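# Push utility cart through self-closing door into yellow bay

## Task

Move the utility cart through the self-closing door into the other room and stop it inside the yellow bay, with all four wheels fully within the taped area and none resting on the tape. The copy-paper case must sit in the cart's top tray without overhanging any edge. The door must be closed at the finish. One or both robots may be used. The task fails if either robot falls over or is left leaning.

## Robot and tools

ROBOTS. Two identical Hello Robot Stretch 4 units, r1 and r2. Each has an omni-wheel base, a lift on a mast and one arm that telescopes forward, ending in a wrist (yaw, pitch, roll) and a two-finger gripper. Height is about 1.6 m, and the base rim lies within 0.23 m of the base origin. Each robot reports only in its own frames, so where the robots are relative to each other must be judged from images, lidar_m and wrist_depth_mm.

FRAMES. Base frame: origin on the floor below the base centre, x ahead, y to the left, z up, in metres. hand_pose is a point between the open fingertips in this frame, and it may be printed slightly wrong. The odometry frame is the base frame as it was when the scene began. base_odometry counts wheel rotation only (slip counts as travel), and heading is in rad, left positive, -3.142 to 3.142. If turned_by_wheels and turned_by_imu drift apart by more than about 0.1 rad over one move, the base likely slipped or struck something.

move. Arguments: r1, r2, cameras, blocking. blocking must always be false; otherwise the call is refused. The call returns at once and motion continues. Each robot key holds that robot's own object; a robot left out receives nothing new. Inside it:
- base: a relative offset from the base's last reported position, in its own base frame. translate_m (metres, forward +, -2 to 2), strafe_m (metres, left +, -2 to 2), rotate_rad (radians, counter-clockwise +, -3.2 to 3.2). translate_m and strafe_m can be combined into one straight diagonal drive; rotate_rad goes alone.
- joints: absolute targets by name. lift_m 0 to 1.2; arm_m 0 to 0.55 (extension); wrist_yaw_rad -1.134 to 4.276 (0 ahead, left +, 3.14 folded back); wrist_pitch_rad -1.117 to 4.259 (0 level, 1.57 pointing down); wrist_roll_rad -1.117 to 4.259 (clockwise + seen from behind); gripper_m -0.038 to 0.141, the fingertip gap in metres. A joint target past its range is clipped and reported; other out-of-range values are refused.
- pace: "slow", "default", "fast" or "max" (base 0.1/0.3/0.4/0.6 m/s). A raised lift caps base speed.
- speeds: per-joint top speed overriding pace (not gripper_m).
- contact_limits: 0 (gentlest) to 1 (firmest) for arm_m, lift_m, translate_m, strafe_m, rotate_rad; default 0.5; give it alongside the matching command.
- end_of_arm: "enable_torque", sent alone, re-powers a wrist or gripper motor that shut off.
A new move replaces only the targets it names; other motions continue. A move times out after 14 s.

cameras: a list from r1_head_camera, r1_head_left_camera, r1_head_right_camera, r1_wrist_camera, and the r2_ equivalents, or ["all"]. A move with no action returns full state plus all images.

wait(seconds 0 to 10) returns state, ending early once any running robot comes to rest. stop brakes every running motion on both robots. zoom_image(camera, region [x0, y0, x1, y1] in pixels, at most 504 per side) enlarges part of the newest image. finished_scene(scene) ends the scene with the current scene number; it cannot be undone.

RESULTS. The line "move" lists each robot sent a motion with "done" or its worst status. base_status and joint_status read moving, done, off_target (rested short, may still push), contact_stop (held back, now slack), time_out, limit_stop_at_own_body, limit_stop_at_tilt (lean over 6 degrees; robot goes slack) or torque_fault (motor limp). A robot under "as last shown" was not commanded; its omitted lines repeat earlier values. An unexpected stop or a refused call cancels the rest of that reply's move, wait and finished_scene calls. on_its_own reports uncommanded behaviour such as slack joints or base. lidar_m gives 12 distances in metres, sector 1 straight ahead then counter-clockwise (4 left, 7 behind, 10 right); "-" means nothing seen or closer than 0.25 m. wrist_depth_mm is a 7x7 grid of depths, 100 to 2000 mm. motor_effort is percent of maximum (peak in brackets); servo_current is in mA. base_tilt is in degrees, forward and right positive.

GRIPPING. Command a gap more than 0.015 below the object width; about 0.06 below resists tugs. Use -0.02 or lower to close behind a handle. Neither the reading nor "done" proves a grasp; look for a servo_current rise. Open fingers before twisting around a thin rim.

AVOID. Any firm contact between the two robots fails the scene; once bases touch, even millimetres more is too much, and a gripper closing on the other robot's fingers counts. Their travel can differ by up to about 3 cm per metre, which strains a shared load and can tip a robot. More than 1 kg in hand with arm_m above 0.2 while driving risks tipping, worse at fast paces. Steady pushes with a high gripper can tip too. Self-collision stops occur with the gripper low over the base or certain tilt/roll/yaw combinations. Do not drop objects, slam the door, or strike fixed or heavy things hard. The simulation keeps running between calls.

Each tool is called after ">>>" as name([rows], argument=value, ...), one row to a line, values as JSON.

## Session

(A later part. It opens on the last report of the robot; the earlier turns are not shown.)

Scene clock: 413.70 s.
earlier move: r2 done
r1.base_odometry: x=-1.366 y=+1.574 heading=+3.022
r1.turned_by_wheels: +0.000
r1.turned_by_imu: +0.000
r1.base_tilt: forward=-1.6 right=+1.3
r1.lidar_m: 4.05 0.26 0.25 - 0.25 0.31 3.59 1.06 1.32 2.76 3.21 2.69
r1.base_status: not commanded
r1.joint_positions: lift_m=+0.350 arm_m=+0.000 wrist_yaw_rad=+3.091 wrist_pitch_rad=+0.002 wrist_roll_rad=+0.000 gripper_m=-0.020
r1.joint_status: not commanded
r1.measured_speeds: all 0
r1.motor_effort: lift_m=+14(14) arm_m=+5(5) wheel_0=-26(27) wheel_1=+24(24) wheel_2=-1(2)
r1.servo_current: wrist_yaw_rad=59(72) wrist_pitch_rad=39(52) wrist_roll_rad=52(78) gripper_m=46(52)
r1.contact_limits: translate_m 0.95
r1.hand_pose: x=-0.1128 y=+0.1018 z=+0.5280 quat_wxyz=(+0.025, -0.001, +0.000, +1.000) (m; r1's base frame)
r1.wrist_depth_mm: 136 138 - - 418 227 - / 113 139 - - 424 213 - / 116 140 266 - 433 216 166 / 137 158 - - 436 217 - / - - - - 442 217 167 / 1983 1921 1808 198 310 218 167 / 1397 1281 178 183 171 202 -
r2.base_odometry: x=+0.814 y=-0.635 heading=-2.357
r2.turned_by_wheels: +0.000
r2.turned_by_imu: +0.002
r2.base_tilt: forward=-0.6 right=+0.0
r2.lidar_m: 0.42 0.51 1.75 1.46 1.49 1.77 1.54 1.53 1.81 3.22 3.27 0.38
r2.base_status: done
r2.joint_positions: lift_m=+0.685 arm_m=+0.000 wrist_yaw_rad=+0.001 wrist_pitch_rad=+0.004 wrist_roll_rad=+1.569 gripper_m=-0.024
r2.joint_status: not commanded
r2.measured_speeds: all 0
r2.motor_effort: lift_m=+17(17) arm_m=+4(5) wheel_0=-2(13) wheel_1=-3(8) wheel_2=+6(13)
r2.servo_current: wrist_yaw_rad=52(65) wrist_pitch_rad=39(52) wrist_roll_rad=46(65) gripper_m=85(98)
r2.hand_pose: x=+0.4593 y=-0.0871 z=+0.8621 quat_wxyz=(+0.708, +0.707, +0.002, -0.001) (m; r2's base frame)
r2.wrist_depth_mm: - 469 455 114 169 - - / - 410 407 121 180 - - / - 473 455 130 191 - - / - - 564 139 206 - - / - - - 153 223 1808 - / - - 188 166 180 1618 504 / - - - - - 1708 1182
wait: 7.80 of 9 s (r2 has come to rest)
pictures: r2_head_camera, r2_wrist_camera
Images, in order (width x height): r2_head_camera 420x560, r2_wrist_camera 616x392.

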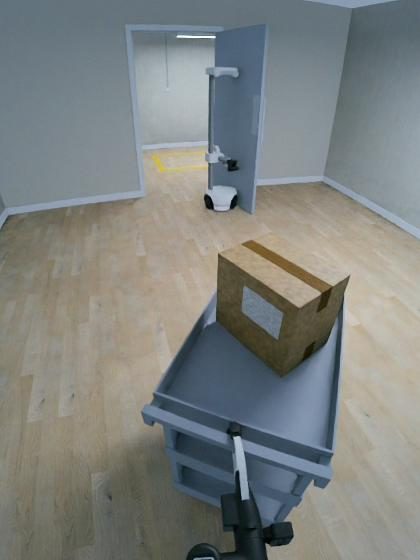

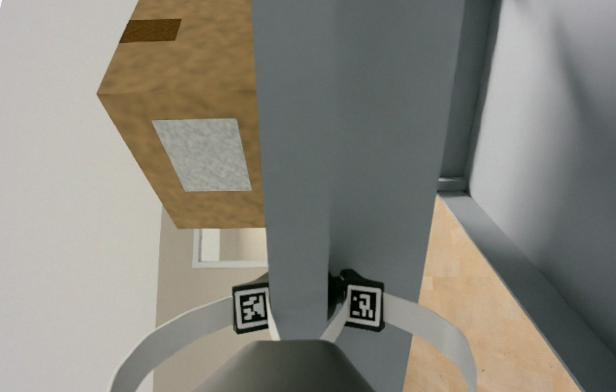

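>>> move(blocking=false, r2={"base":{"strafe_m":-0.3},"pace":"slow"})

>>> wait(seconds=6, cameras=["r2_head_camera","r2_wrist_camera","r1_head_right_camera"])

Scene clock: 428.57 s.
move: r2 moving
r1: as last shown
r1.lidar_m: 4.04 0.25 0.25 - 0.25 0.31 3.58 1.09 1.31 2.76 3.21 2.72
r1.motor_effort: lift_m=+14(14) arm_m=+5(5) wheel_0=-26(27) wheel_1=+23(24) wheel_2=-2(2)
r1.servo_current: wrist_yaw_rad=39(59) wrist_pitch_rad=46(46) wrist_roll_rad=52(59) gripper_m=39(46)
r1.contact_limits: translate_m 0.95
r1.wrist_depth_mm: 136 138 - - 418 228 - / 113 139 - - 424 216 - / 116 139 268 - 433 216 166 / 137 159 - - 436 216 - / - - - - 442 218 167 / 1983 1983 1756 198 309 218 167 / 1397 1308 179 183 170 203 -
r2.base_odometry: x=+0.804 y=-0.625 heading=-2.356
r2.turned_by_wheels: +0.000
r2.turned_by_imu: +0.001
r2.base_tilt: forward=-0.7 right=+0.0
r2.lidar_m: 0.42 0.52 1.75 1.48 1.50 1.78 1.51 1.52 1.80 3.22 3.22 0.39
r2.base_status: strafe_m moving
r2.joint_positions: lift_m=+0.685 arm_m=+0.000 wrist_yaw_rad=+0.003 wrist_pitch_rad=+0.004 wrist_roll_rad=+1.569 gripper_m=-0.024
r2.joint_status: not commanded
r2.measured_speeds: translate_m=+0.000 strafe_m=-0.056 rotate_rad=+0.000 lift_m=+0.000 arm_m=+0.000 wrist_yaw_rad=+0.000 wrist_pitch_rad=+0.000 wrist_roll_rad=+0.000
r2.motor_effort: lift_m=+17(17) arm_m=+4(4) wheel_0=+12(15) wheel_1=-6(8) wheel_2=-1(4)
r2.servo_current: wrist_yaw_rad=46(59) wrist_pitch_rad=39(52) wrist_roll_rad=46(52) gripper_m=85(91)
r2.hand_pose: x=+0.4595 y=-0.0866 z=+0.8621 quat_wxyz=(+0.708, +0.707, +0.002, +0.000) (m; r2's base frame)
r2.wrist_depth_mm: - 477 455 114 169 - - / - 407 410 121 179 - - / - 473 452 130 192 - - / - - 559 139 206 - - / - - - 152 222 1921 - / - - 188 163 180 1618 508 / - - - - - 1708 1160
pictures: none

Scene clock: 432.20 s.
earlier move: r2 done
r1.base_odometry: x=-1.366 y=+1.574 heading=+3.022
r1.turned_by_wheels: +0.000
r1.turned_by_imu: +0.000
r1.base_tilt: forward=-1.6 right=+1.3
r1.lidar_m: 4.04 0.25 0.25 - 0.25 0.32 3.56 1.08 1.34 2.72 3.18 2.72
r1.base_status: not commanded
r1.joint_positions: lift_m=+0.350 arm_m=+0.000 wrist_yaw_rad=+3.091 wrist_pitch_rad=+0.002 wrist_roll_rad=+0.000 gripper_m=-0.020
r1.joint_status: not commanded
r1.measured_speeds: all 0
r1.motor_effort: lift_m=+14(14) arm_m=+4(5) wheel_0=-26(27) wheel_1=+24(24) wheel_2=-2(2)
r1.servo_current: wrist_yaw_rad=52(72) wrist_pitch_rad=46(52) wrist_roll_rad=46(72) gripper_m=46(46)
r1.contact_limits: translate_m 0.95
r1.hand_pose: x=-0.1128 y=+0.1018 z=+0.5280 quat_wxyz=(+0.025, -0.001, +0.000, +1.000) (m; r1's base frame)
r1.wrist_depth_mm: 136 138 - - 418 227 - / 113 138 - - 427 215 - / 117 140 268 - 430 216 166 / 137 158 - - 436 217 - / - - - - 439 218 167 / 1921 1921 1756 198 309 219 167 / 1366 1308 178 183 170 202 -
r2.base_odometry: x=+0.602 y=-0.423 heading=-2.356
r2.turned_by_wheels: +0.000
r2.turned_by_imu: +0.001
r2.base_tilt: forward=-0.7 right=+0.0
r2.lidar_m: 0.38 0.39 2.08 1.75 1.80 1.70 1.46 1.47 1.72 2.96 2.96 0.42
r2.base_status: done
r2.joint_positions: lift_m=+0.685 arm_m=+0.000 wrist_yaw_rad=+0.003 wrist_pitch_rad=+0.004 wrist_roll_rad=+1.569 gripper_m=-0.024
r2.joint_status: not commanded
r2.measured_speeds: all 0
r2.motor_effort: lift_m=+17(17) arm_m=+4(5) wheel_0=+5(16) wheel_1=-2(8) wheel_2=+0(4)
r2.servo_current: wrist_yaw_rad=59(65) wrist_pitch_rad=46(52) wrist_roll_rad=39(65) gripper_m=91(98)
r2.hand_pose: x=+0.4595 y=-0.0866 z=+0.8621 quat_wxyz=(+0.708, +0.707, +0.002, +0.000) (m; r2's base frame)
r2.wrist_depth_mm: - - - 176 236 1661 1138 / - - - 175 236 1661 496 / - - 621 173 235 809 - / - - 466 173 233 842 - / - - 488 172 232 831 - / - - 187 171 180 - - / - - 585 - 229 - -
wait: 3.63 of 6 s (r2 has come to rest)
pictures: r1_head_right_camera, r2_head_camera, r2_wrist_camera
Images, in order (width x height): r1_head_right_camera 420x672, r2_head_camera 420x560, r2_wrist_camera 616x392.

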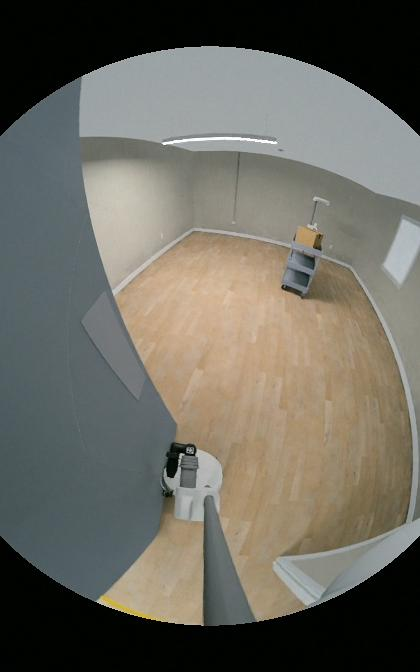

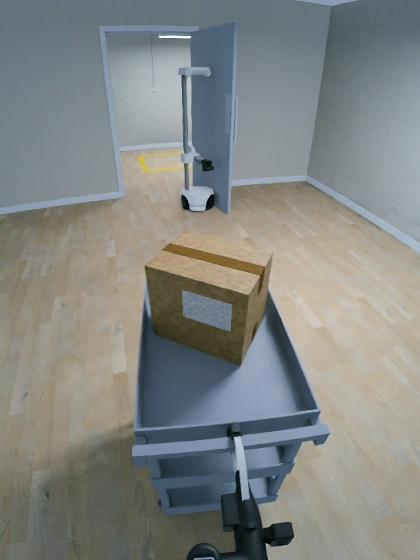

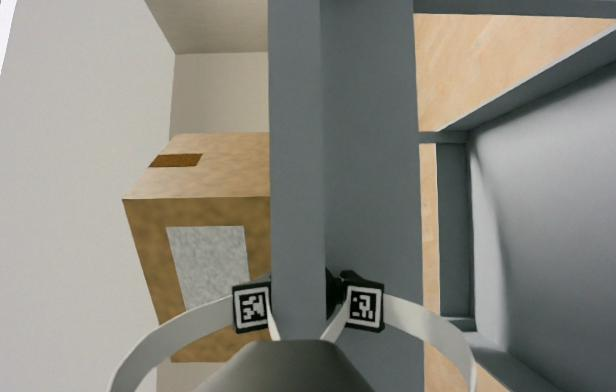

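>>> move(blocking=false, r2={"base":{"rotate_rad":0.157},"pace":"slow"})

>>> wait(seconds=2)

>>> move(blocking=false, r2={"base":{"strafe_m":-0.14},"pace":"slow"})

>>> wait(seconds=4)

>>> wait(seconds=0.2, cameras=["r2_head_camera","r2_wrist_camera","r2_head_right_camera"])

Scene clock: 442.13 s.
move: r2 moving
r1: as last shown
r1.lidar_m: 4.00 0.25 0.25 - 0.25 0.30 3.56 1.09 1.30 2.76 3.22 2.72
r1.motor_effort: lift_m=+14(14) arm_m=+4(5) wheel_0=-26(27) wheel_1=+23(24) wheel_2=-1(2)
r1.servo_current: wrist_yaw_rad=65(65) wrist_pitch_rad=46(46) wrist_roll_rad=39(59) gripper_m=46(46)
r1.contact_limits: translate_m 0.95
r1.wrist_depth_mm: 136 138 - - 418 227 - / 113 138 - - 424 214 - / 116 140 268 - 430 216 166 / 137 158 - - 439 217 - / - - - - 439 218 168 / 1983 - 1756 198 307 218 167 / 1397 1308 178 183 170 202 -
r2.base_odometry: x=+0.602 y=-0.423 heading=-2.243
r2.turned_by_wheels: +0.114
r2.turned_by_imu: +0.111
r2.base_tilt: forward=-0.7 right=+0.1
r2.lidar_m: 0.41 0.43 1.91 1.75 1.82 1.61 1.45 1.49 1.85 2.96 2.98 0.41
r2.base_status: rotate_rad moving
r2.joint_positions: lift_m=+0.685 arm_m=+0.000 wrist_yaw_rad=-0.006 wrist_pitch_rad=+0.004 wrist_roll_rad=+1.569 gripper_m=-0.024
r2.joint_status: not commanded
r2.measured_speeds: translate_m=+0.002 strafe_m=+0.001 rotate_rad=+0.314 lift_m=+0.000 arm_m=+0.000 wrist_yaw_rad=+0.015 wrist_pitch_rad=+0.000 wrist_roll_rad=+0.000
r2.motor_effort: lift_m=+17(17) arm_m=+4(5) wheel_0=-6(11) wheel_1=-5(8) wheel_2=-9(14)
r2.servo_current: wrist_yaw_rad=52(65) wrist_pitch_rad=39(46) wrist_roll_rad=59(59) gripper_m=91(91)
r2.hand_pose: x=+0.4588 y=-0.0891 z=+0.8621 quat_wxyz=(+0.708, +0.707, -0.001, -0.003) (m; r2's base frame)
r2.wrist_depth_mm: - - - 156 214 1576 1160 / - - - 158 217 788 - / - - 484 162 221 820 - / - 488 466 164 226 831 - / - - 521 167 229 - - / - - 187 170 180 - - / - - - - 237 1618 -
pictures: none

Scene clock: 442.73 s.
earlier move: r2 done
r1.base_odometry: x=-1.366 y=+1.574 heading=+3.022
r1.turned_by_wheels: +0.000
r1.turned_by_imu: +0.000
r1.base_tilt: forward=-1.6 right=+1.3
r1.lidar_m: 4.04 0.27 0.25 - 0.25 0.31 3.55 1.09 1.30 2.74 3.20 2.70
r1.base_status: not commanded
r1.joint_positions: lift_m=+0.350 arm_m=+0.000 wrist_yaw_rad=+3.091 wrist_pitch_rad=+0.002 wrist_roll_rad=+0.000 gripper_m=-0.020
r1.joint_status: not commanded
r1.measured_speeds: all 0
r1.motor_effort: lift_m=+14(14) arm_m=+4(5) wheel_0=-27(27) wheel_1=+23(24) wheel_2=-1(2)
r1.servo_current: wrist_yaw_rad=46(65) wrist_pitch_rad=46(46) wrist_roll_rad=39(65) gripper_m=46(52)
r1.contact_limits: translate_m 0.95
r1.hand_pose: x=-0.1128 y=+0.1018 z=+0.5280 quat_wxyz=(+0.025, -0.001, +0.000, +1.000) (m; r1's base frame)
r1.wrist_depth_mm: 136 138 - - 418 228 - / 113 139 - - 424 213 - / 116 140 267 - 433 216 166 / 137 159 - - 442 216 - / - - - - 442 219 167 / 1921 1921 1756 198 309 218 167 / 1366 1336 178 183 170 202 -
r2.base_odometry: x=+0.602 y=-0.422 heading=-2.201
r2.turned_by_wheels: +0.042
r2.turned_by_imu: +0.041
r2.base_tilt: forward=-0.7 right=+0.0
r2.lidar_m: 0.42 0.45 1.91 1.72 1.85 1.57 1.47 1.48 1.91 2.95 3.00 0.43
r2.base_status: done
r2.joint_positions: lift_m=+0.685 arm_m=+0.000 wrist_yaw_rad=-0.001 wrist_pitch_rad=+0.004 wrist_roll_rad=+1.569 gripper_m=-0.024
r2.joint_status: not commanded
r2.measured_speeds: all 0
r2.motor_effort: lift_m=+17(17) arm_m=+4(5) wheel_0=-5(11) wheel_1=-3(8) wheel_2=-6(14)
r2.servo_current: wrist_yaw_rad=46(65) wrist_pitch_rad=33(46) wrist_roll_rad=46(59) gripper_m=85(91)
r2.hand_pose: x=+0.4592 y=-0.0876 z=+0.8621 quat_wxyz=(+0.708, +0.707, +0.001, -0.002) (m; r2's base frame)
r2.wrist_depth_mm: - - - 145 202 1537 - / - - 549 150 207 - - / - 459 445 153 213 809 - / - - 480 158 221 820 - / - - 559 164 227 - - / - - 187 170 179 - - / - - - - 243 1708 492
wait: 0.60 of 2 s (r2 has come to rest)
pictures: none

Scene clock: 443.23 s.
move: r2 moving
r1: as last shown
r1.lidar_m: 4.04 0.27 0.25 - 0.25 0.31 3.59 1.07 1.30 2.76 3.23 2.71
r1.motor_effort: lift_m=+14(14) arm_m=+5(5) wheel_0=-27(27) wheel_1=+24(24) wheel_2=-2(2)
r1.servo_current: wrist_yaw_rad=33(72) wrist_pitch_rad=33(46) wrist_roll_rad=52(65) gripper_m=46(46)
r1.contact_limits: translate_m 0.95
r1.wrist_depth_mm: 136 139 - - 415 228 - / 113 139 - - 424 214 - / 116 140 267 - 430 216 166 / 137 159 - - 436 216 - / - - - - 439 218 167 / 1921 1983 1756 198 309 218 167 / 1397 1336 179 183 171 203 -
r2.base_odometry: x=+0.591 y=-0.414 heading=-2.200
r2.turned_by_wheels: +0.000
r2.turned_by_imu: +0.000
r2.base_tilt: forward=-0.7 right=+0.1
r2.lidar_m: 0.40 0.44 1.91 1.77 1.85 1.59 1.44 1.48 1.92 2.95 2.99 0.37
r2.base_status: strafe_m moving
r2.joint_positions: lift_m=+0.685 arm_m=+0.000 wrist_yaw_rad=+0.000 wrist_pitch_rad=+0.004 wrist_roll_rad=+1.569 gripper_m=-0.024
r2.joint_status: not commanded
r2.measured_speeds: translate_m=+0.000 strafe_m=-0.058 rotate_rad=+0.001 lift_m=+0.000 arm_m=+0.000 wrist_yaw_rad=+0.010 wrist_pitch_rad=+0.000 wrist_roll_rad=+0.000
r2.motor_effort: lift_m=+17(17) arm_m=+4(4) wheel_0=+12(12) wheel_1=-6(9) wheel_2=+0(5)
r2.servo_current: wrist_yaw_rad=33(52) wrist_pitch_rad=39(46) wrist_roll_rad=46(52) gripper_m=85(98)
r2.hand_pose: x=+0.4592 y=-0.0875 z=+0.8621 quat_wxyz=(+0.708, +0.707, +0.001, -0.001) (m; r2's base frame)
r2.wrist_depth_mm: - - - 144 201 1499 - / - - 539 149 206 - - / - 455 449 153 213 809 - / - - 484 158 220 831 - / - - 564 164 227 - - / - - 189 168 180 - - / - - - - 242 1618 492
pictures: none

Scene clock: 445.27 s.
earlier move: r2 done
r1.base_odometry: x=-1.366 y=+1.574 heading=+3.022
r1.turned_by_wheels: +0.000
r1.turned_by_imu: +0.000
r1.base_tilt: forward=-1.6 right=+1.3
r1.lidar_m: 4.03 0.26 0.25 - 0.25 0.30 3.57 1.07 1.32 2.75 3.21 2.71
r1.base_status: not commanded
r1.joint_positions: lift_m=+0.350 arm_m=+0.000 wrist_yaw_rad=+3.091 wrist_pitch_rad=+0.002 wrist_roll_rad=+0.000 gripper_m=-0.020
r1.joint_status: not commanded
r1.measured_speeds: all 0
r1.motor_effort: lift_m=+14(14) arm_m=+5(5) wheel_0=-27(27) wheel_1=+24(24) wheel_2=-2(2)
r1.servo_current: wrist_yaw_rad=39(72) wrist_pitch_rad=46(52) wrist_roll_rad=52(72) gripper_m=46(52)
r1.contact_limits: translate_m 0.95
r1.hand_pose: x=-0.1128 y=+0.1018 z=+0.5280 quat_wxyz=(+0.025, -0.001, +0.000, +1.000) (m; r1's base frame)
r1.wrist_depth_mm: 136 138 - - 418 229 - / 113 139 - - 427 214 - / 117 139 267 - 433 216 166 / 137 159 - - 436 216 - / - - - - 442 218 167 / 1863 - 1808 198 309 218 168 / 1397 1336 178 183 170 203 -
r2.base_odometry: x=+0.489 y=-0.340 heading=-2.200
r2.turned_by_wheels: +0.000
r2.turned_by_imu: +0.000
r2.base_tilt: forward=-0.7 right=+0.1
r2.lidar_m: 0.41 0.42 2.06 1.89 1.95 1.58 1.44 1.49 1.92 2.82 2.87 0.42
r2.base_status: done
r2.joint_positions: lift_m=+0.685 arm_m=+0.000 wrist_yaw_rad=+0.002 wrist_pitch_rad=+0.004 wrist_roll_rad=+1.569 gripper_m=-0.024
r2.joint_status: not commanded
r2.measured_speeds: all 0
r2.motor_effort: lift_m=+17(17) arm_m=+4(4) wheel_0=+5(15) wheel_1=-4(10) wheel_2=+0(5)
r2.servo_current: wrist_yaw_rad=52(65) wrist_pitch_rad=39(52) wrist_roll_rad=39(59) gripper_m=91(98)
r2.hand_pose: x=+0.4594 y=-0.0869 z=+0.8621 quat_wxyz=(+0.708, +0.707, +0.002, -0.001) (m; r2's base frame)
r2.wrist_depth_mm: - - - 166 227 1618 1160 / - - - 167 227 1576 - / - - 549 168 229 831 - / - 469 462 169 229 842 - / - - 504 169 230 842 - / - - 187 171 180 - - / - - - - 233 - -
wait: 2.03 of 4 s (r2 has come to rest)
pictures: none

Scene clock: 445.47 s.
r1.base_odometry: x=-1.366 y=+1.574 heading=+3.022
r1.turned_by_wheels: +0.000
r1.turned_by_imu: +0.000
r1.base_tilt: forward=-1.6 right=+1.3
r1.lidar_m: 4.04 0.25 0.25 - 0.25 0.32 3.58 1.09 1.30 2.75 3.21 2.67
r1.base_status: not commanded
r1.joint_positions: lift_m=+0.350 arm_m=+0.000 wrist_yaw_rad=+3.091 wrist_pitch_rad=+0.002 wrist_roll_rad=+0.000 gripper_m=-0.020
r1.joint_status: not commanded
r1.measured_speeds: all 0
r1.motor_effort: lift_m=+14(14) arm_m=+5(5) wheel_0=-27(27) wheel_1=+24(24) wheel_2=-1(2)
r1.servo_current: wrist_yaw_rad=26(72) wrist_pitch_rad=46(52) wrist_roll_rad=52(72) gripper_m=46(52)
r1.contact_limits: translate_m 0.95
r1.hand_pose: x=-0.1128 y=+0.1018 z=+0.5280 quat_wxyz=(+0.025, -0.001, +0.000, +1.000) (m; r1's base frame)
r1.wrist_depth_mm: 136 138 - - 415 228 - / 113 138 - - 421 213 - / 116 139 267 - 430 216 166 / 137 158 - - 439 216 - / - - - - 439 218 168 / 1863 1983 1756 198 307 218 168 / 1397 1281 178 183 170 202 -
r2.base_odometry: x=+0.489 y=-0.340 heading=-2.200
r2.turned_by_wheels: +0.000
r2.turned_by_imu: +0.000
r2.base_tilt: forward=-0.6 right=+0.1
r2.lidar_m: 0.38 0.40 2.04 1.90 1.99 1.56 1.44 1.49 1.90 2.81 2.87 0.42
r2.base_status: done
r2.joint_positions: lift_m=+0.685 arm_m=+0.000 wrist_yaw_rad=+0.002 wrist_pitch_rad=+0.004 wrist_roll_rad=+1.569 gripper_m=-0.024
r2.joint_status: not commanded
r2.measured_speeds: all 0
r2.motor_effort: lift_m=+17(17) arm_m=+4(4) wheel_0=+5(15) wheel_1=-4(10) wheel_2=+0(5)
r2.servo_current: wrist_yaw_rad=52(65) wrist_pitch_rad=39(52) wrist_roll_rad=52(59) gripper_m=91(98)
r2.hand_pose: x=+0.4594 y=-0.0869 z=+0.8621 quat_wxyz=(+0.708, +0.707, +0.002, -0.001) (m; r2's base frame)
r2.wrist_depth_mm: - - - 167 226 1618 1138 / - - - 167 227 1537 - / - - 554 168 229 820 - / - 473 466 168 229 831 - / - - 504 170 231 831 - / - - 187 171 180 - - / - - - - 233 - -
wait: 0.20 s; no rest
pictures: r2_head_camera, r2_head_right_camera, r2_wrist_camera
Images, in order (width x height): r2_head_camera 420x560, r2_head_right_camera 420x672, r2_wrist_camera 616x392.

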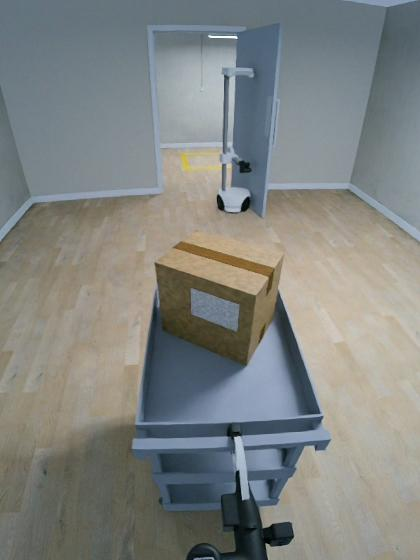

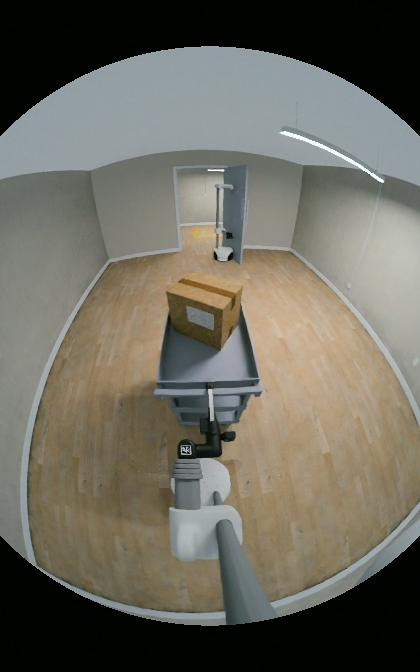

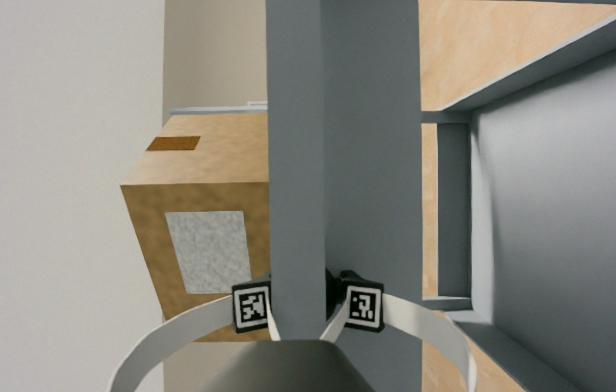

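>>> move(blocking=false, r2={"base":{"strafe_m":-0.13},"pace":"slow"})

>>> wait(seconds=4)

>>> move(blocking=false, r2={"base":{"translate_m":0.75,"strafe_m":0.16},"pace":"slow"})

>>> wait(seconds=10)

>>> wait(seconds=0.2, cameras=["r2_head_camera","r2_wrist_camera","r2_head_right_camera"])

Scene clock: 475.77 s.
move: r2 moving
r1: as last shown
r1.lidar_m: 4.02 0.25 0.25 - 0.25 0.32 3.59 1.08 1.31 2.76 3.22 2.69
r1.motor_effort: lift_m=+14(14) arm_m=+5(5) wheel_0=-26(27) wheel_1=+23(24) wheel_2=-2(2)
r1.servo_current: wrist_yaw_rad=59(59) wrist_pitch_rad=39(46) wrist_roll_rad=33(65) gripper_m=46(46)
r1.contact_limits: translate_m 0.95
r1.wrist_depth_mm: 136 138 - - 418 228 - / 113 138 - - 427 215 - / 116 139 267 - 433 216 165 / 137 159 - - 433 217 - / - - - - 439 218 167 / 1921 1921 1808 199 309 218 167 / 1397 1308 178 183 171 202 -
r2.base_odometry: x=+0.478 y=-0.332 heading=-2.200
r2.turned_by_wheels: +0.000
r2.turned_by_imu: +0.001
r2.base_tilt: forward=-0.7 right=+0.0
r2.lidar_m: 0.37 0.42 2.08 1.89 2.00 1.58 1.45 1.49 1.92 2.81 2.86 0.41
r2.base_status: strafe_m moving
r2.joint_positions: lift_m=+0.685 arm_m=+0.000 wrist_yaw_rad=+0.002 wrist_pitch_rad=+0.004 wrist_roll_rad=+1.569 gripper_m=-0.024
r2.joint_status: not commanded
r2.measured_speeds: translate_m=+0.000 strafe_m=-0.055 rotate_rad=-0.002 lift_m=+0.000 arm_m=+0.000 wrist_yaw_rad=+0.000 wrist_pitch_rad=+0.000 wrist_roll_rad=+0.000
r2.motor_effort: lift_m=+17(17) arm_m=+4(4) wheel_0=+7(14) wheel_1=-6(8) wheel_2=-1(1)
r2.servo_current: wrist_yaw_rad=46(59) wrist_pitch_rad=39(52) wrist_roll_rad=46(52) gripper_m=85(91)
r2.hand_pose: x=+0.4594 y=-0.0869 z=+0.8621 quat_wxyz=(+0.708, +0.707, +0.002, -0.001) (m; r2's base frame)
r2.wrist_depth_mm: - - - 168 228 1661 1160 / - - - 169 229 1537 - / - - 559 169 229 831 - / - 480 462 170 230 820 - / - - 500 170 230 831 - / - - 187 171 180 - - / - - - - 232 - -
pictures: none

Scene clock: 477.70 s.
earlier move: r2 done
r1.base_odometry: x=-1.366 y=+1.574 heading=+3.022
r1.turned_by_wheels: +0.000
r1.turned_by_imu: +0.000
r1.base_tilt: forward=-1.6 right=+1.3
r1.lidar_m: 4.03 0.25 0.25 - 0.25 0.29 3.57 1.08 1.31 2.75 3.20 2.66
r1.base_status: not commanded
r1.joint_positions: lift_m=+0.350 arm_m=+0.000 wrist_yaw_rad=+3.091 wrist_pitch_rad=+0.002 wrist_roll_rad=+0.000 gripper_m=-0.020
r1.joint_status: not commanded
r1.measured_speeds: all 0
r1.motor_effort: lift_m=+14(14) arm_m=+4(5) wheel_0=-27(27) wheel_1=+23(24) wheel_2=-2(2)
r1.servo_current: wrist_yaw_rad=39(72) wrist_pitch_rad=39(46) wrist_roll_rad=33(65) gripper_m=46(52)
r1.contact_limits: translate_m 0.95
r1.hand_pose: x=-0.1128 y=+0.1018 z=+0.5280 quat_wxyz=(+0.025, -0.001, +0.000, +1.000) (m; r1's base frame)
r1.wrist_depth_mm: 136 138 - - 418 227 - / 113 139 - - 424 213 - / 117 139 267 - 430 216 166 / 137 158 - - 436 216 - / - - - - 439 217 167 / 1983 1983 1808 198 310 219 167 / 1366 1308 179 183 170 204 -
r2.base_odometry: x=+0.384 y=-0.264 heading=-2.200
r2.turned_by_wheels: +0.000
r2.turned_by_imu: +0.001
r2.base_tilt: forward=-0.7 right=+0.1
r2.lidar_m: 0.34 0.39 2.19 2.03 2.12 1.56 1.45 1.47 1.89 2.70 2.74 0.43
r2.base_status: done
r2.joint_positions: lift_m=+0.685 arm_m=+0.000 wrist_yaw_rad=+0.002 wrist_pitch_rad=+0.004 wrist_roll_rad=+1.570 gripper_m=-0.024
r2.joint_status: not commanded
r2.measured_speeds: all 0
r2.motor_effort: lift_m=+17(17) arm_m=+4(4) wheel_0=+5(14) wheel_1=-3(9) wheel_2=+0(2)
r2.servo_current: wrist_yaw_rad=39(65) wrist_pitch_rad=46(52) wrist_roll_rad=39(59) gripper_m=91(98)
r2.hand_pose: x=+0.4594 y=-0.0869 z=+0.8621 quat_wxyz=(+0.708, +0.707, +0.002, -0.001) (m; r2's base frame)
r2.wrist_depth_mm: - - - 192 259 276 289 / - - - 189 252 1618 1160 / - - - 185 246 1537 - / - - 530 180 240 842 - / - 484 469 176 235 831 - / - - 186 171 180 - - / - - 539 - 224 - -
wait: 1.93 of 4 s (r2 has come to rest)
pictures: none

Scene clock: 478.20 s.
move: r2 moving
r1: as last shown
r1.lidar_m: 4.05 0.26 0.25 - 0.25 0.30 3.58 1.09 1.33 2.76 3.20 2.65
r1.motor_effort: lift_m=+14(14) arm_m=+5(5) wheel_0=-26(27) wheel_1=+24(24) wheel_2=-2(2)
r1.servo_current: wrist_yaw_rad=65(65) wrist_pitch_rad=39(46) wrist_roll_rad=33(52) gripper_m=39(46)
r1.contact_limits: translate_m 0.95
r1.wrist_depth_mm: 136 138 - - 418 227 - / 113 139 - - 424 214 - / 117 139 266 - 430 216 166 / 137 159 - - 436 216 - / - - - - 442 218 167 / 1983 1921 1808 198 309 220 168 / 1397 1281 179 184 170 202 -
r2.base_odometry: x=+0.379 y=-0.275 heading=-2.201
r2.turned_by_wheels: +0.000
r2.turned_by_imu: +0.000
r2.base_tilt: forward=-0.7 right=+0.1
r2.lidar_m: 0.35 0.36 2.19 2.01 2.11 1.57 1.45 1.46 1.93 2.68 2.73 0.43
r2.base_status: translate_m moving; strafe_m moving
r2.joint_positions: lift_m=+0.685 arm_m=+0.000 wrist_yaw_rad=-0.002 wrist_pitch_rad=+0.004 wrist_roll_rad=+1.570 gripper_m=-0.024
r2.joint_status: not commanded
r2.measured_speeds: translate_m=+0.049 strafe_m=+0.010 rotate_rad=-0.001 lift_m=+0.000 arm_m=+0.000 wrist_yaw_rad=-0.008 wrist_pitch_rad=+0.000 wrist_roll_rad=+0.000
r2.motor_effort: lift_m=+17(17) arm_m=+4(4) wheel_0=+9(9) wheel_1=+7(8) wheel_2=-15(15)
r2.servo_current: wrist_yaw_rad=46(59) wrist_pitch_rad=39(46) wrist_roll_rad=46(59) gripper_m=91(98)
r2.hand_pose: x=+0.4591 y=-0.0881 z=+0.8621 quat_wxyz=(+0.708, +0.707, +0.001, -0.002) (m; r2's base frame)
r2.wrist_depth_mm: - - - 199 267 289 287 / - - - 252 255 1618 1160 / - - - 187 248 1661 - / - - 559 181 241 831 - / - 473 462 176 234 831 - / - - 187 170 179 - - / - - 521 - 222 - -
pictures: none

Scene clock: 486.63 s.
earlier move: r2 done
r1.base_odometry: x=-1.366 y=+1.574 heading=+3.022
r1.turned_by_wheels: +0.000
r1.turned_by_imu: -0.001
r1.base_tilt: forward=-1.6 right=+1.3
r1.lidar_m: 3.99 0.26 0.25 - 0.25 0.28 3.59 1.08 1.34 2.76 3.21 1.97
r1.base_status: not commanded
r1.joint_positions: lift_m=+0.350 arm_m=+0.000 wrist_yaw_rad=+3.091 wrist_pitch_rad=+0.002 wrist_roll_rad=+0.000 gripper_m=-0.020
r1.joint_status: not commanded
r1.measured_speeds: all 0
r1.motor_effort: lift_m=+14(14) arm_m=+4(5) wheel_0=-27(27) wheel_1=+24(24) wheel_2=-2(2)
r1.servo_current: wrist_yaw_rad=39(78) wrist_pitch_rad=46(52) wrist_roll_rad=46(72) gripper_m=39(52)
r1.contact_limits: translate_m 0.95
r1.hand_pose: x=-0.1128 y=+0.1018 z=+0.5280 quat_wxyz=(+0.025, -0.001, +0.000, +1.000) (m; r1's base frame)
r1.wrist_depth_mm: 136 138 - - 418 227 - / 113 139 - - 421 213 - / 116 140 267 - 430 216 166 / 137 159 - - 433 216 - / - - - - 442 218 167 / 1983 1863 1808 198 310 218 168 / 1366 1308 178 183 170 202 -
r2.base_odometry: x=+0.072 y=-0.964 heading=-2.200
r2.turned_by_wheels: +0.000
r2.turned_by_imu: +0.000
r2.base_tilt: forward=-0.7 right=+0.1
r2.lidar_m: 0.39 0.47 2.13 1.92 1.95 2.33 2.18 2.26 2.90 2.79 2.82 0.40
r2.base_status: done
r2.joint_positions: lift_m=+0.685 arm_m=+0.000 wrist_yaw_rad=-0.004 wrist_pitch_rad=+0.004 wrist_roll_rad=+1.570 gripper_m=-0.024
r2.joint_status: not commanded
r2.measured_speeds: all 0
r2.motor_effort: lift_m=+17(17) arm_m=+4(5) wheel_0=+2(9) wheel_1=+4(9) wheel_2=-6(15)
r2.servo_current: wrist_yaw_rad=52(59) wrist_pitch_rad=39(52) wrist_roll_rad=52(65) gripper_m=85(98)
r2.hand_pose: x=+0.4589 y=-0.0885 z=+0.8621 quat_wxyz=(+0.708, +0.707, +0.000, -0.003) (m; r2's base frame)
r2.wrist_depth_mm: - - - 137 192 - - / - - 492 142 200 750 - / - 442 436 148 209 - - / - - 500 154 216 820 - / - - 580 161 227 - - / - - 187 169 180 1708 - / - - - - 247 1708 473
wait: 8.43 of 10 s (r2 has come to rest)
pictures: none

Scene clock: 486.83 s.
r1.base_odometry: x=-1.366 y=+1.574 heading=+3.022
r1.turned_by_wheels: +0.000
r1.turned_by_imu: +0.000
r1.base_tilt: forward=-1.6 right=+1.3
r1.lidar_m: 4.03 0.25 0.25 - 0.25 0.31 3.58 1.06 1.31 2.76 3.21 1.95
r1.base_status: not commanded
r1.joint_positions: lift_m=+0.350 arm_m=+0.000 wrist_yaw_rad=+3.091 wrist_pitch_rad=+0.002 wrist_roll_rad=+0.000 gripper_m=-0.020
r1.joint_status: not commanded
r1.measured_speeds: all 0
r1.motor_effort: lift_m=+14(14) arm_m=+5(5) wheel_0=-26(27) wheel_1=+24(24) wheel_2=-2(2)
r1.servo_current: wrist_yaw_rad=59(78) wrist_pitch_rad=39(52) wrist_roll_rad=59(72) gripper_m=39(52)
r1.contact_limits: translate_m 0.95
r1.hand_pose: x=-0.1128 y=+0.1018 z=+0.5280 quat_wxyz=(+0.025, -0.001, +0.000, +1.000) (m; r1's base frame)
r1.wrist_depth_mm: 136 138 - - 418 227 - / 113 139 - - 424 214 - / 116 139 268 - 430 216 166 / 137 159 - - 436 216 - / - - - - 442 217 167 / 1983 1863 1808 198 309 219 167 / 1366 1281 179 183 170 202 -
r2.base_odometry: x=+0.072 y=-0.964 heading=-2.200
r2.turned_by_wheels: +0.000
r2.turned_by_imu: +0.000
r2.base_tilt: forward=-0.6 right=+0.1
r2.lidar_m: 0.42 0.44 2.12 1.93 2.01 2.35 2.18 2.23 2.89 2.79 2.85 0.41
r2.base_status: done
r2.joint_positions: lift_m=+0.685 arm_m=+0.000 wrist_yaw_rad=-0.004 wrist_pitch_rad=+0.004 wrist_roll_rad=+1.570 gripper_m=-0.024
r2.joint_status: not commanded
r2.measured_speeds: all 0
r2.motor_effort: lift_m=+17(17) arm_m=+4(5) wheel_0=+2(9) wheel_1=+4(9) wheel_2=-6(15)
r2.servo_current: wrist_yaw_rad=46(59) wrist_pitch_rad=39(52) wrist_roll_rad=59(65) gripper_m=85(98)
r2.hand_pose: x=+0.4589 y=-0.0885 z=+0.8621 quat_wxyz=(+0.708, +0.707, +0.000, -0.003) (m; r2's base frame)
r2.wrist_depth_mm: - - - 137 192 - - / - - 488 143 200 741 - / - 442 436 148 208 - - / - - 500 155 216 831 - / - - 597 162 227 - - / - - 187 169 180 1756 - / - - - - 247 1661 469
wait: 0.20 s; no rest
pictures: r2_head_camera, r2_head_right_camera, r2_wrist_camera
Images, in order (width x height): r2_head_camera 420x560, r2_head_right_camera 420x672, r2_wrist_camera 616x392.

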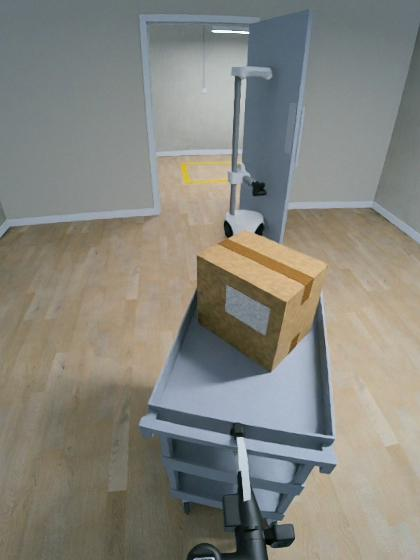

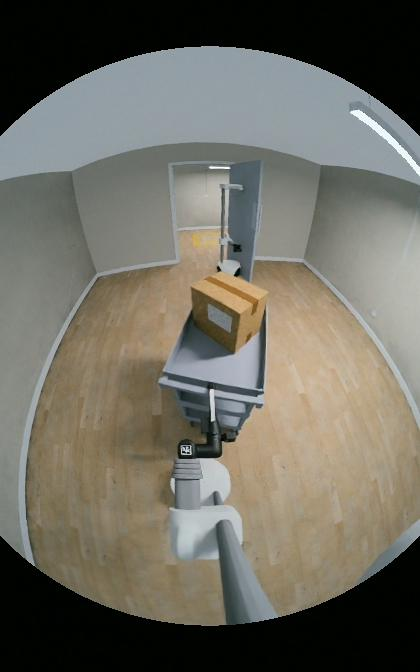

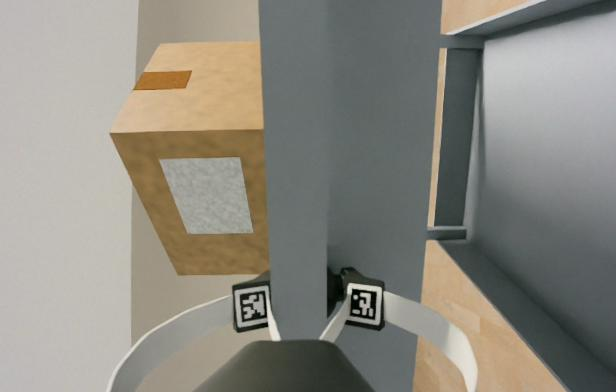

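>>> move(blocking=false, r2={"base":{"rotate_rad":0.14},"pace":"slow"})

>>> wait(seconds=2)

>>> move(blocking=false, r2={"base":{"strafe_m":-0.32},"pace":"slow"})

>>> wait(seconds=6)

>>> wait(seconds=0.2, cameras=["r2_head_camera","r2_wrist_camera","r1_head_right_camera"])

Scene clock: 521.80 s.
move: r2 moving
r1: as last shown
r1.lidar_m: 4.04 0.26 0.25 - 0.25 0.30 3.58 1.07 1.31 2.75 3.19 1.95
r1.motor_effort: lift_m=+14(14) arm_m=+5(5) wheel_0=-27(27) wheel_1=+24(24) wheel_2=-2(2)
r1.servo_current: wrist_yaw_rad=46(59) wrist_pitch_rad=46(52) wrist_roll_rad=26(52) gripper_m=46(52)
r1.contact_limits: translate_m 0.95
r1.wrist_depth_mm: 136 138 - - 418 227 - / 113 139 - - 424 213 - / 116 140 265 - 433 216 166 / 137 159 - - 436 216 - / - - - - 439 218 167 / 1863 1921 1756 198 310 219 167 / 1366 1308 178 183 170 203 -
r2.base_odometry: x=+0.072 y=-0.964 heading=-2.092
r2.turned_by_wheels: +0.109
r2.turned_by_imu: +0.106
r2.base_tilt: forward=-0.6 right=+0.1
r2.lidar_m: 0.42 2.75 2.03 1.92 2.05 2.29 2.19 2.30 2.90 2.78 2.92 0.38
r2.base_status: rotate_rad moving
r2.joint_positions: lift_m=+0.685 arm_m=+0.000 wrist_yaw_rad=-0.004 wrist_pitch_rad=+0.004 wrist_roll_rad=+1.570 gripper_m=-0.024
r2.joint_status: not commanded
r2.measured_speeds: translate_m=-0.001 strafe_m=+0.002 rotate_rad=+0.265 lift_m=+0.000 arm_m=+0.000 wrist_yaw_rad=+0.000 wrist_pitch_rad=+0.000 wrist_roll_rad=+0.000
r2.motor_effort: lift_m=+17(17) arm_m=+4(4) wheel_0=-5(13) wheel_1=-4(8) wheel_2=-7(13)
r2.servo_current: wrist_yaw_rad=59(59) wrist_pitch_rad=46(46) wrist_roll_rad=52(59) gripper_m=85(98)
r2.hand_pose: x=+0.4589 y=-0.0887 z=+0.8621 quat_wxyz=(+0.708, +0.707, +0.000, -0.003) (m; r2's base frame)
r2.wrist_depth_mm: - 473 462 116 173 - - / - 410 410 123 181 - - / - 477 455 131 194 - - / - - 564 140 207 - - / - - - 153 223 1756 - / - - 187 167 179 1576 500 / - - - - - 1661 1182
pictures: none

Scene clock: 522.33 s.
earlier move: r2 done
r1.base_odometry: x=-1.366 y=+1.574 heading=+3.022
r1.turned_by_wheels: +0.000
r1.turned_by_imu: +0.000
r1.base_tilt: forward=-1.6 right=+1.3
r1.lidar_m: 4.03 0.26 0.25 - 0.25 0.30 3.57 1.09 1.30 2.76 3.20 1.94
r1.base_status: not commanded
r1.joint_positions: lift_m=+0.350 arm_m=+0.000 wrist_yaw_rad=+3.091 wrist_pitch_rad=+0.002 wrist_roll_rad=+0.000 gripper_m=-0.020
r1.joint_status: not commanded
r1.measured_speeds: all 0
r1.motor_effort: lift_m=+14(14) arm_m=+5(5) wheel_0=-26(27) wheel_1=+24(24) wheel_2=-1(2)
r1.servo_current: wrist_yaw_rad=46(72) wrist_pitch_rad=46(52) wrist_roll_rad=39(59) gripper_m=39(52)
r1.contact_limits: translate_m 0.95
r1.hand_pose: x=-0.1128 y=+0.1018 z=+0.5280 quat_wxyz=(+0.025, -0.001, +0.000, +1.000) (m; r1's base frame)
r1.wrist_depth_mm: 136 138 - - 418 226 - / 113 139 - - 424 214 - / 116 140 267 - 433 215 166 / 137 158 - - 439 216 - / - - - - 442 219 167 / 1921 - 1808 198 309 218 167 / 1397 1308 179 183 171 203 -
r2.base_odometry: x=+0.072 y=-0.964 heading=-2.061
r2.turned_by_wheels: +0.030
r2.turned_by_imu: +0.029
r2.base_tilt: forward=-0.7 right=+0.1
r2.lidar_m: 0.43 2.67 2.02 1.94 2.04 2.28 2.18 2.33 2.87 2.77 2.93 0.35
r2.base_status: done
r2.joint_positions: lift_m=+0.685 arm_m=+0.000 wrist_yaw_rad=-0.002 wrist_pitch_rad=+0.004 wrist_roll_rad=+1.570 gripper_m=-0.024
r2.joint_status: not commanded
r2.measured_speeds: all 0
r2.motor_effort: lift_m=+17(17) arm_m=+4(4) wheel_0=-4(13) wheel_1=-6(8) wheel_2=-4(13)
r2.servo_current: wrist_yaw_rad=39(65) wrist_pitch_rad=39(52) wrist_roll_rad=52(59) gripper_m=85(98)
r2.hand_pose: x=+0.4591 y=-0.0879 z=+0.8621 quat_wxyz=(+0.708, +0.707, +0.001, -0.002) (m; r2's base frame)
r2.wrist_depth_mm: - 413 413 104 159 - - / - 387 392 114 172 - - / - - 473 120 186 - - / - - 615 132 203 - - / - - - 145 221 1661 - / - - 187 160 179 1576 480 / - - - - - 1708 1160
wait: 0.53 of 2 s (r2 has come to rest)
pictures: none

Scene clock: 522.83 s.
move: r2 moving
r1: as last shown
r1.base_tilt: forward=-1.6 right=+1.2
r1.lidar_m: 4.03 0.25 0.25 - 0.25 0.31 3.59 1.07 1.32 2.75 3.22 1.94
r1.motor_effort: lift_m=+14(14) arm_m=+4(5) wheel_0=-27(27) wheel_1=+24(24) wheel_2=-2(2)
r1.servo_current: wrist_yaw_rad=52(59) wrist_pitch_rad=46(52) wrist_roll_rad=59(59) gripper_m=46(46)
r1.contact_limits: translate_m 0.95
r1.wrist_depth_mm: 137 138 - - 418 227 - / 113 139 - - 424 214 - / 116 139 267 - 436 216 166 / 137 159 - - 436 216 - / - - - - 442 216 168 / 1983 1921 1708 199 307 219 167 / 1397 1281 178 183 170 202 -
r2.base_odometry: x=+0.060 y=-0.957 heading=-2.061
r2.turned_by_wheels: +0.000
r2.turned_by_imu: +0.000
r2.base_tilt: forward=-0.7 right=+0.1
r2.lidar_m: 0.42 2.71 2.08 1.95 2.04 2.27 2.20 2.32 2.85 2.77 2.93 0.37
r2.base_status: strafe_m moving
r2.joint_positions: lift_m=+0.685 arm_m=+0.000 wrist_yaw_rad=+0.000 wrist_pitch_rad=+0.004 wrist_roll_rad=+1.570 gripper_m=-0.024
r2.joint_status: not commanded
r2.measured_speeds: translate_m=+0.000 strafe_m=-0.056 rotate_rad=-0.002 lift_m=+0.000 arm_m=+0.000 wrist_yaw_rad=+0.010 wrist_pitch_rad=+0.000 wrist_roll_rad=+0.000
r2.motor_effort: lift_m=+17(17) arm_m=+4(4) wheel_0=+8(11) wheel_1=-7(10) wheel_2=-1(4)
r2.servo_current: wrist_yaw_rad=46(59) wrist_pitch_rad=39(52) wrist_roll_rad=52(52) gripper_m=85(85)
r2.hand_pose: x=+0.4593 y=-0.0874 z=+0.8621 quat_wxyz=(+0.708, +0.707, +0.001, -0.001) (m; r2's base frame)
r2.wrist_depth_mm: - 413 413 104 159 - - / - 387 389 113 171 - - / - - 473 119 185 - - / - - 603 131 202 - - / - - - 144 217 1661 - / - - 188 159 180 1618 480 / - - - - - 1708 1160
pictures: none

Scene clock: 526.67 s.
earlier move: r2 done
r1.base_odometry: x=-1.366 y=+1.574 heading=+3.022
r1.turned_by_wheels: +0.000
r1.turned_by_imu: +0.000
r1.base_tilt: forward=-1.6 right=+1.3
r1.lidar_m: 4.03 0.25 0.25 - 0.25 0.32 3.56 1.07 1.32 2.77 3.20 1.86
r1.base_status: not commanded
r1.joint_positions: lift_m=+0.350 arm_m=+0.000 wrist_yaw_rad=+3.091 wrist_pitch_rad=+0.002 wrist_roll_rad=+0.000 gripper_m=-0.020
r1.joint_status: not commanded
r1.measured_speeds: all 0
r1.motor_effort: lift_m=+14(14) arm_m=+5(5) wheel_0=-27(27) wheel_1=+24(24) wheel_2=-2(2)
r1.servo_current: wrist_yaw_rad=46(72) wrist_pitch_rad=39(52) wrist_roll_rad=39(65) gripper_m=39(52)
r1.contact_limits: translate_m 0.95
r1.hand_pose: x=-0.1128 y=+0.1018 z=+0.5280 quat_wxyz=(+0.025, -0.001, +0.000, +1.000) (m; r1's base frame)
r1.wrist_depth_mm: 136 138 - - 415 228 - / 113 139 - - 424 214 - / 116 140 267 - 433 216 166 / 137 158 - - 442 217 - / - - - - 436 218 167 / 1921 1921 1808 198 309 218 168 / 1366 1308 178 184 170 203 -
r2.base_odometry: x=-0.210 y=-0.813 heading=-2.062
r2.turned_by_wheels: +0.000
r2.turned_by_imu: +0.001
r2.base_tilt: forward=-0.6 right=+0.1
r2.lidar_m: 0.38 0.42 2.35 2.24 2.37 2.30 2.22 2.34 2.54 2.46 2.60 0.42
r2.base_status: done
r2.joint_positions: lift_m=+0.685 arm_m=+0.000 wrist_yaw_rad=+0.002 wrist_pitch_rad=+0.004 wrist_roll_rad=+1.570 gripper_m=-0.024
r2.joint_status: not commanded
r2.measured_speeds: all 0
r2.motor_effort: lift_m=+17(17) arm_m=+4(4) wheel_0=+4(15) wheel_1=-5(10) wheel_2=+0(4)
r2.servo_current: wrist_yaw_rad=46(59) wrist_pitch_rad=39(52) wrist_roll_rad=46(59) gripper_m=91(91)
r2.hand_pose: x=+0.4594 y=-0.0869 z=+0.8621 quat_wxyz=(+0.708, +0.707, +0.002, -0.001) (m; r2's base frame)
r2.wrist_depth_mm: - - - 166 226 1618 1138 / - - - 167 227 1537 - / - - 549 168 228 831 - / - 473 462 169 229 820 - / - - 508 170 231 831 - / - - 187 171 180 - - / - - - - 233 - -
wait: 3.83 of 6 s (r2 has come to rest)
pictures: none

Scene clock: 526.87 s.
r1.base_odometry: x=-1.366 y=+1.574 heading=+3.022
r1.turned_by_wheels: +0.000
r1.turned_by_imu: +0.000
r1.base_tilt: forward=-1.6 right=+1.3
r1.lidar_m: 4.04 0.25 0.25 - 0.25 0.30 3.59 1.09 1.31 2.75 3.17 1.86
r1.base_status: not commanded
r1.joint_positions: lift_m=+0.350 arm_m=+0.000 wrist_yaw_rad=+3.091 wrist_pitch_rad=+0.002 wrist_roll_rad=+0.000 gripper_m=-0.020
r1.joint_status: not commanded
r1.measured_speeds: all 0
r1.motor_effort: lift_m=+14(14) arm_m=+5(5) wheel_0=-27(27) wheel_1=+24(24) wheel_2=-2(2)
r1.servo_current: wrist_yaw_rad=46(72) wrist_pitch_rad=39(52) wrist_roll_rad=39(65) gripper_m=39(52)
r1.contact_limits: translate_m 0.95
r1.hand_pose: x=-0.1128 y=+0.1018 z=+0.5280 quat_wxyz=(+0.025, -0.001, +0.000, +1.000) (m; r1's base frame)
r1.wrist_depth_mm: 136 138 - - 418 228 - / 113 139 - - 424 214 - / 117 139 267 - 433 216 166 / 137 158 - - 436 216 - / - - - - 439 217 167 / 1863 1921 1863 198 312 217 167 / 1397 1308 178 183 170 202 -
r2.base_odometry: x=-0.210 y=-0.813 heading=-2.062
r2.turned_by_wheels: +0.000
r2.turned_by_imu: +0.000
r2.base_tilt: forward=-0.7 right=+0.1
r2.lidar_m: 0.39 0.41 2.35 2.25 2.38 2.28 2.19 2.34 2.53 2.45 2.60 0.43
r2.base_status: done
r2.joint_positions: lift_m=+0.685 arm_m=+0.000 wrist_yaw_rad=+0.002 wrist_pitch_rad=+0.004 wrist_roll_rad=+1.570 gripper_m=-0.024
r2.joint_status: not commanded
r2.measured_speeds: all 0
r2.motor_effort: lift_m=+17(17) arm_m=+4(4) wheel_0=+4(15) wheel_1=-5(10) wheel_2=+0(4)
r2.servo_current: wrist_yaw_rad=59(59) wrist_pitch_rad=39(52) wrist_roll_rad=39(59) gripper_m=85(91)
r2.hand_pose: x=+0.4594 y=-0.0869 z=+0.8621 quat_wxyz=(+0.708, +0.707, +0.002, -0.001) (m; r2's base frame)
r2.wrist_depth_mm: - - - 167 225 1618 1138 / - - - 167 226 1576 - / - - 549 168 228 842 - / - 473 462 168 229 831 - / - - 500 170 231 831 - / - - 187 171 180 - - / - - - - 234 - -
wait: 0.20 s; no rest
pictures: r1_head_right_camera, r2_head_camera, r2_wrist_camera
Images, in order (width x height): r1_head_right_camera 420x672, r2_head_camera 420x560, r2_wrist_camera 616x392.

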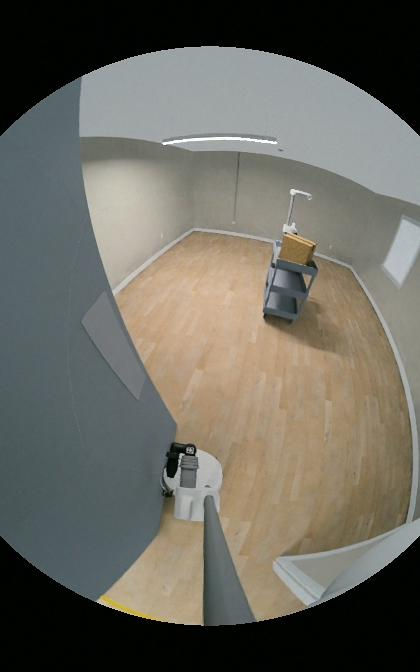

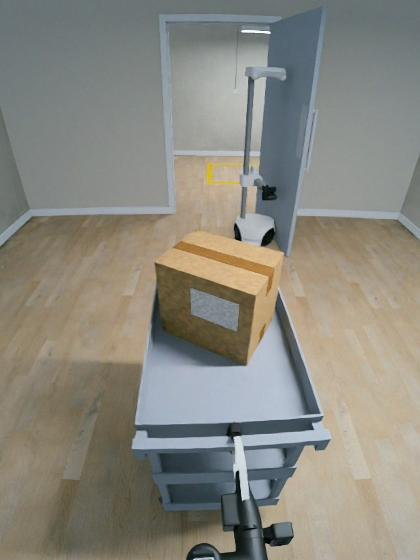

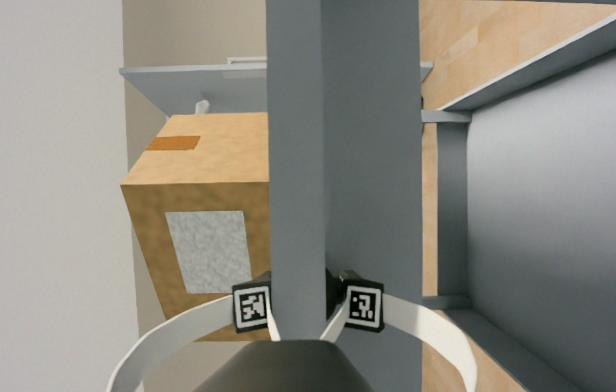

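>>> move(blocking=false, r1={"base":{"strafe_m":0.12},"pace":"slow","contact_limits":{"strafe_m":1.0}})

>>> wait(seconds=3, cameras=["r2_head_camera","r1_head_right_camera"])

Scene clock: 548.87 s.
move: r1 contact_stop
r1.base_odometry: x=-1.363 y=+1.570 heading=+3.042
r1.turned_by_wheels: +0.019
r1.turned_by_imu: +0.002
r1.base_tilt: forward=-1.6 right=+1.3
r1.lidar_m: 4.02 0.26 0.25 - 0.25 0.29 3.56 1.08 1.30 2.76 3.22 1.85
r1.base_status: strafe_m contact_stop
r1.joint_positions: lift_m=+0.350 arm_m=+0.000 wrist_yaw_rad=+3.091 wrist_pitch_rad=+0.002 wrist_roll_rad=+0.000 gripper_m=-0.020
r1.joint_status: not commanded
r1.measured_speeds: translate_m=+0.001 strafe_m=-0.005 rotate_rad=-0.004 lift_m=+0.000 arm_m=+0.000 wrist_yaw_rad=+0.000 wrist_pitch_rad=+0.000 wrist_roll_rad=+0.000
r1.on_its_own: the wheels are slack since a contact_stop
r1.motor_effort: lift_m=+14(14) arm_m=+4(5) wheel_0=-11(30) wheel_1=+12(36) wheel_2=-1(3)
r1.servo_current: wrist_yaw_rad=52(59) wrist_pitch_rad=39(46) wrist_roll_rad=52(59) gripper_m=39(52)
r1.contact_limits: strafe_m 1
r1.hand_pose: x=-0.1128 y=+0.1018 z=+0.5280 quat_wxyz=(+0.025, -0.001, +0.000, +1.000) (m; r1's base frame)
r1.wrist_depth_mm: 136 138 - - 421 228 - / 113 139 - - 424 213 - / 117 139 267 - 430 216 166 / 137 159 - - 436 216 - / - - - - 439 217 167 / 1921 1921 1708 198 309 218 167 / 1366 1281 179 183 170 203 -
r2: as last shown
r2.lidar_m: 0.40 0.41 2.35 2.27 2.35 2.30 2.21 2.34 2.55 2.46 2.60 0.41
r2.motor_effort: lift_m=+17(17) arm_m=+4(5) wheel_0=+4(5) wheel_1=-5(5) wheel_2=+0(0)
r2.servo_current: wrist_yaw_rad=59(59) wrist_pitch_rad=39(46) wrist_roll_rad=46(52) gripper_m=85(91)
r2.wrist_depth_mm: - - - 166 226 1618 1160 / - - - 167 227 1537 - / - - 544 168 229 831 - / - 469 462 169 230 820 - / - - 504 170 231 831 - / - - 187 171 180 - - / - - - - 234 - -
pictures: none

not run: a stop that you did not command came earlier in this reply.

>>> move(blocking=false, r1={"base":{"translate_m":0.01},"pace":"slow","contact_limits":{"translate_m":0.95}})

>>> wait(seconds=1, cameras=["r2_head_camera","r1_head_right_camera"])

Scene clock: 553.40 s.
move: r1 moving
r1.base_odometry: x=-1.366 y=+1.585 heading=+3.067
r1.turned_by_wheels: +0.025
r1.turned_by_imu: +0.025
r1.base_tilt: forward=-1.6 right=+1.3
r1.lidar_m: 3.86 0.25 0.25 - 0.25 0.31 3.59 1.08 1.40 2.77 3.24 1.85
r1.base_status: translate_m moving
r1.joint_positions: lift_m=+0.350 arm_m=+0.000 wrist_yaw_rad=+3.091 wrist_pitch_rad=+0.002 wrist_roll_rad=+0.000 gripper_m=-0.020
r1.joint_status: not commanded
r1.measured_speeds: translate_m=+0.017 strafe_m=+0.107 rotate_rad=+0.000 lift_m=+0.000 arm_m=+0.000 wrist_yaw_rad=+0.000 wrist_pitch_rad=+0.000 wrist_roll_rad=+0.000
r1.motor_effort: lift_m=+14(14) arm_m=+5(5) wheel_0=-10(15) wheel_1=+8(19) wheel_2=-4(8)
r1.servo_current: wrist_yaw_rad=46(59) wrist_pitch_rad=46(52) wrist_roll_rad=52(52) gripper_m=46(46)
r1.contact_limits: translate_m 0.95
r1.hand_pose: x=-0.1128 y=+0.1018 z=+0.5280 quat_wxyz=(+0.025, -0.001, +0.000, +1.000) (m; r1's base frame)
r1.wrist_depth_mm: 136 138 - - - 259 - / 109 138 - - - 244 169 / 113 138 247 - - 247 171 / 134 151 - - - 247 172 / - - - - - 248 172 / 1808 1983 1756 198 379 248 172 / 1308 1281 179 183 162 210 -
r2: as last shown
r2.turned_by_imu: +0.001
r2.lidar_m: 0.39 0.42 2.34 2.24 2.37 2.28 2.22 2.33 2.51 2.44 2.61 0.44
r2.motor_effort: lift_m=+16(17) arm_m=+4(4) wheel_0=+4(5) wheel_1=-5(5) wheel_2=+0(0)
r2.servo_current: wrist_yaw_rad=39(52) wrist_pitch_rad=46(46) wrist_roll_rad=46(59) gripper_m=85(91)
r2.wrist_depth_mm: - - - 167 226 1618 1138 / - - - 167 228 1537 - / - - 544 168 228 831 - / - 473 466 169 229 842 - / - - 504 170 231 831 - / - - 187 171 180 - - / - - - - 235 - -
pictures: none

Scene clock: 554.00 s.
earlier move: r1 done
r1.base_odometry: x=-1.368 y=+1.570 heading=+3.067
r1.turned_by_wheels: +0.000
r1.turned_by_imu: +0.000
r1.base_tilt: forward=-1.6 right=+1.3
r1.lidar_m: 3.84 0.25 0.25 - 0.25 0.33 3.58 1.06 1.38 2.76 3.28 1.87
r1.base_status: done
r1.joint_positions: lift_m=+0.350 arm_m=+0.000 wrist_yaw_rad=+3.091 wrist_pitch_rad=+0.002 wrist_roll_rad=+0.000 gripper_m=-0.020
r1.joint_status: not commanded
r1.measured_speeds: all 0
r1.motor_effort: lift_m=+14(14) arm_m=+5(5) wheel_0=-17(17) wheel_1=+13(19) wheel_2=-1(8)
r1.servo_current: wrist_yaw_rad=65(65) wrist_pitch_rad=39(52) wrist_roll_rad=46(59) gripper_m=46(46)
r1.contact_limits: translate_m 0.95
r1.hand_pose: x=-0.1128 y=+0.1018 z=+0.5280 quat_wxyz=(+0.025, -0.001, +0.000, +1.000) (m; r1's base frame)
r1.wrist_depth_mm: 136 138 - - 459 236 - / 113 139 - - 469 222 - / 116 139 268 - 413 224 160 / 137 159 - - 480 226 161 / - - - - 488 226 161 / 1921 1921 1863 198 329 226 172 / 1308 1308 178 183 171 195 -
r2.base_odometry: x=-0.210 y=-0.813 heading=-2.062
r2.turned_by_wheels: +0.000
r2.turned_by_imu: +0.000
r2.base_tilt: forward=-0.6 right=+0.1
r2.lidar_m: 0.38 0.40 2.36 2.25 2.39 2.30 2.18 2.33 2.50 2.47 2.60 0.43
r2.base_status: not commanded
r2.joint_positions: lift_m=+0.685 arm_m=+0.000 wrist_yaw_rad=+0.002 wrist_pitch_rad=+0.004 wrist_roll_rad=+1.570 gripper_m=-0.024
r2.joint_status: not commanded
r2.measured_speeds: all 0
r2.motor_effort: lift_m=+17(17) arm_m=+4(4) wheel_0=+4(5) wheel_1=-5(5) wheel_2=+0(1)
r2.servo_current: wrist_yaw_rad=39(59) wrist_pitch_rad=46(52) wrist_roll_rad=46(59) gripper_m=85(91)
r2.hand_pose: x=+0.4594 y=-0.0869 z=+0.8621 quat_wxyz=(+0.708, +0.707, +0.002, -0.001) (m; r2's base frame)
r2.wrist_depth_mm: - - - 167 226 1661 1160 / - - - 167 227 1537 - / - - 544 168 229 820 - / - 477 462 169 230 831 - / - - 504 170 231 820 - / - - 187 171 180 - - / - - - - 234 - -
wait: 0.60 of 1 s (r1 has come to rest)
pictures: r1_head_right_camera, r2_head_camera
Images, in order (width x height): r1_head_right_camera 420x672, r2_head_camera 420x560.

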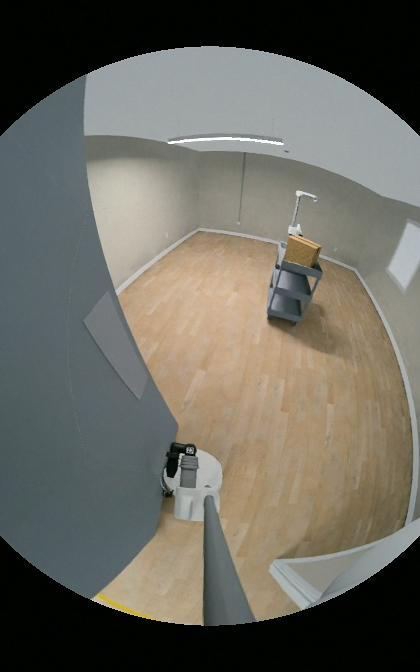

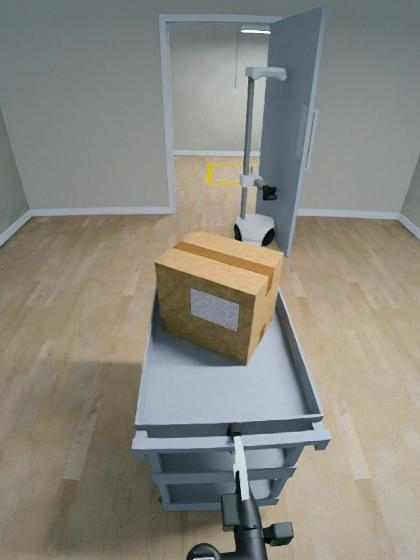

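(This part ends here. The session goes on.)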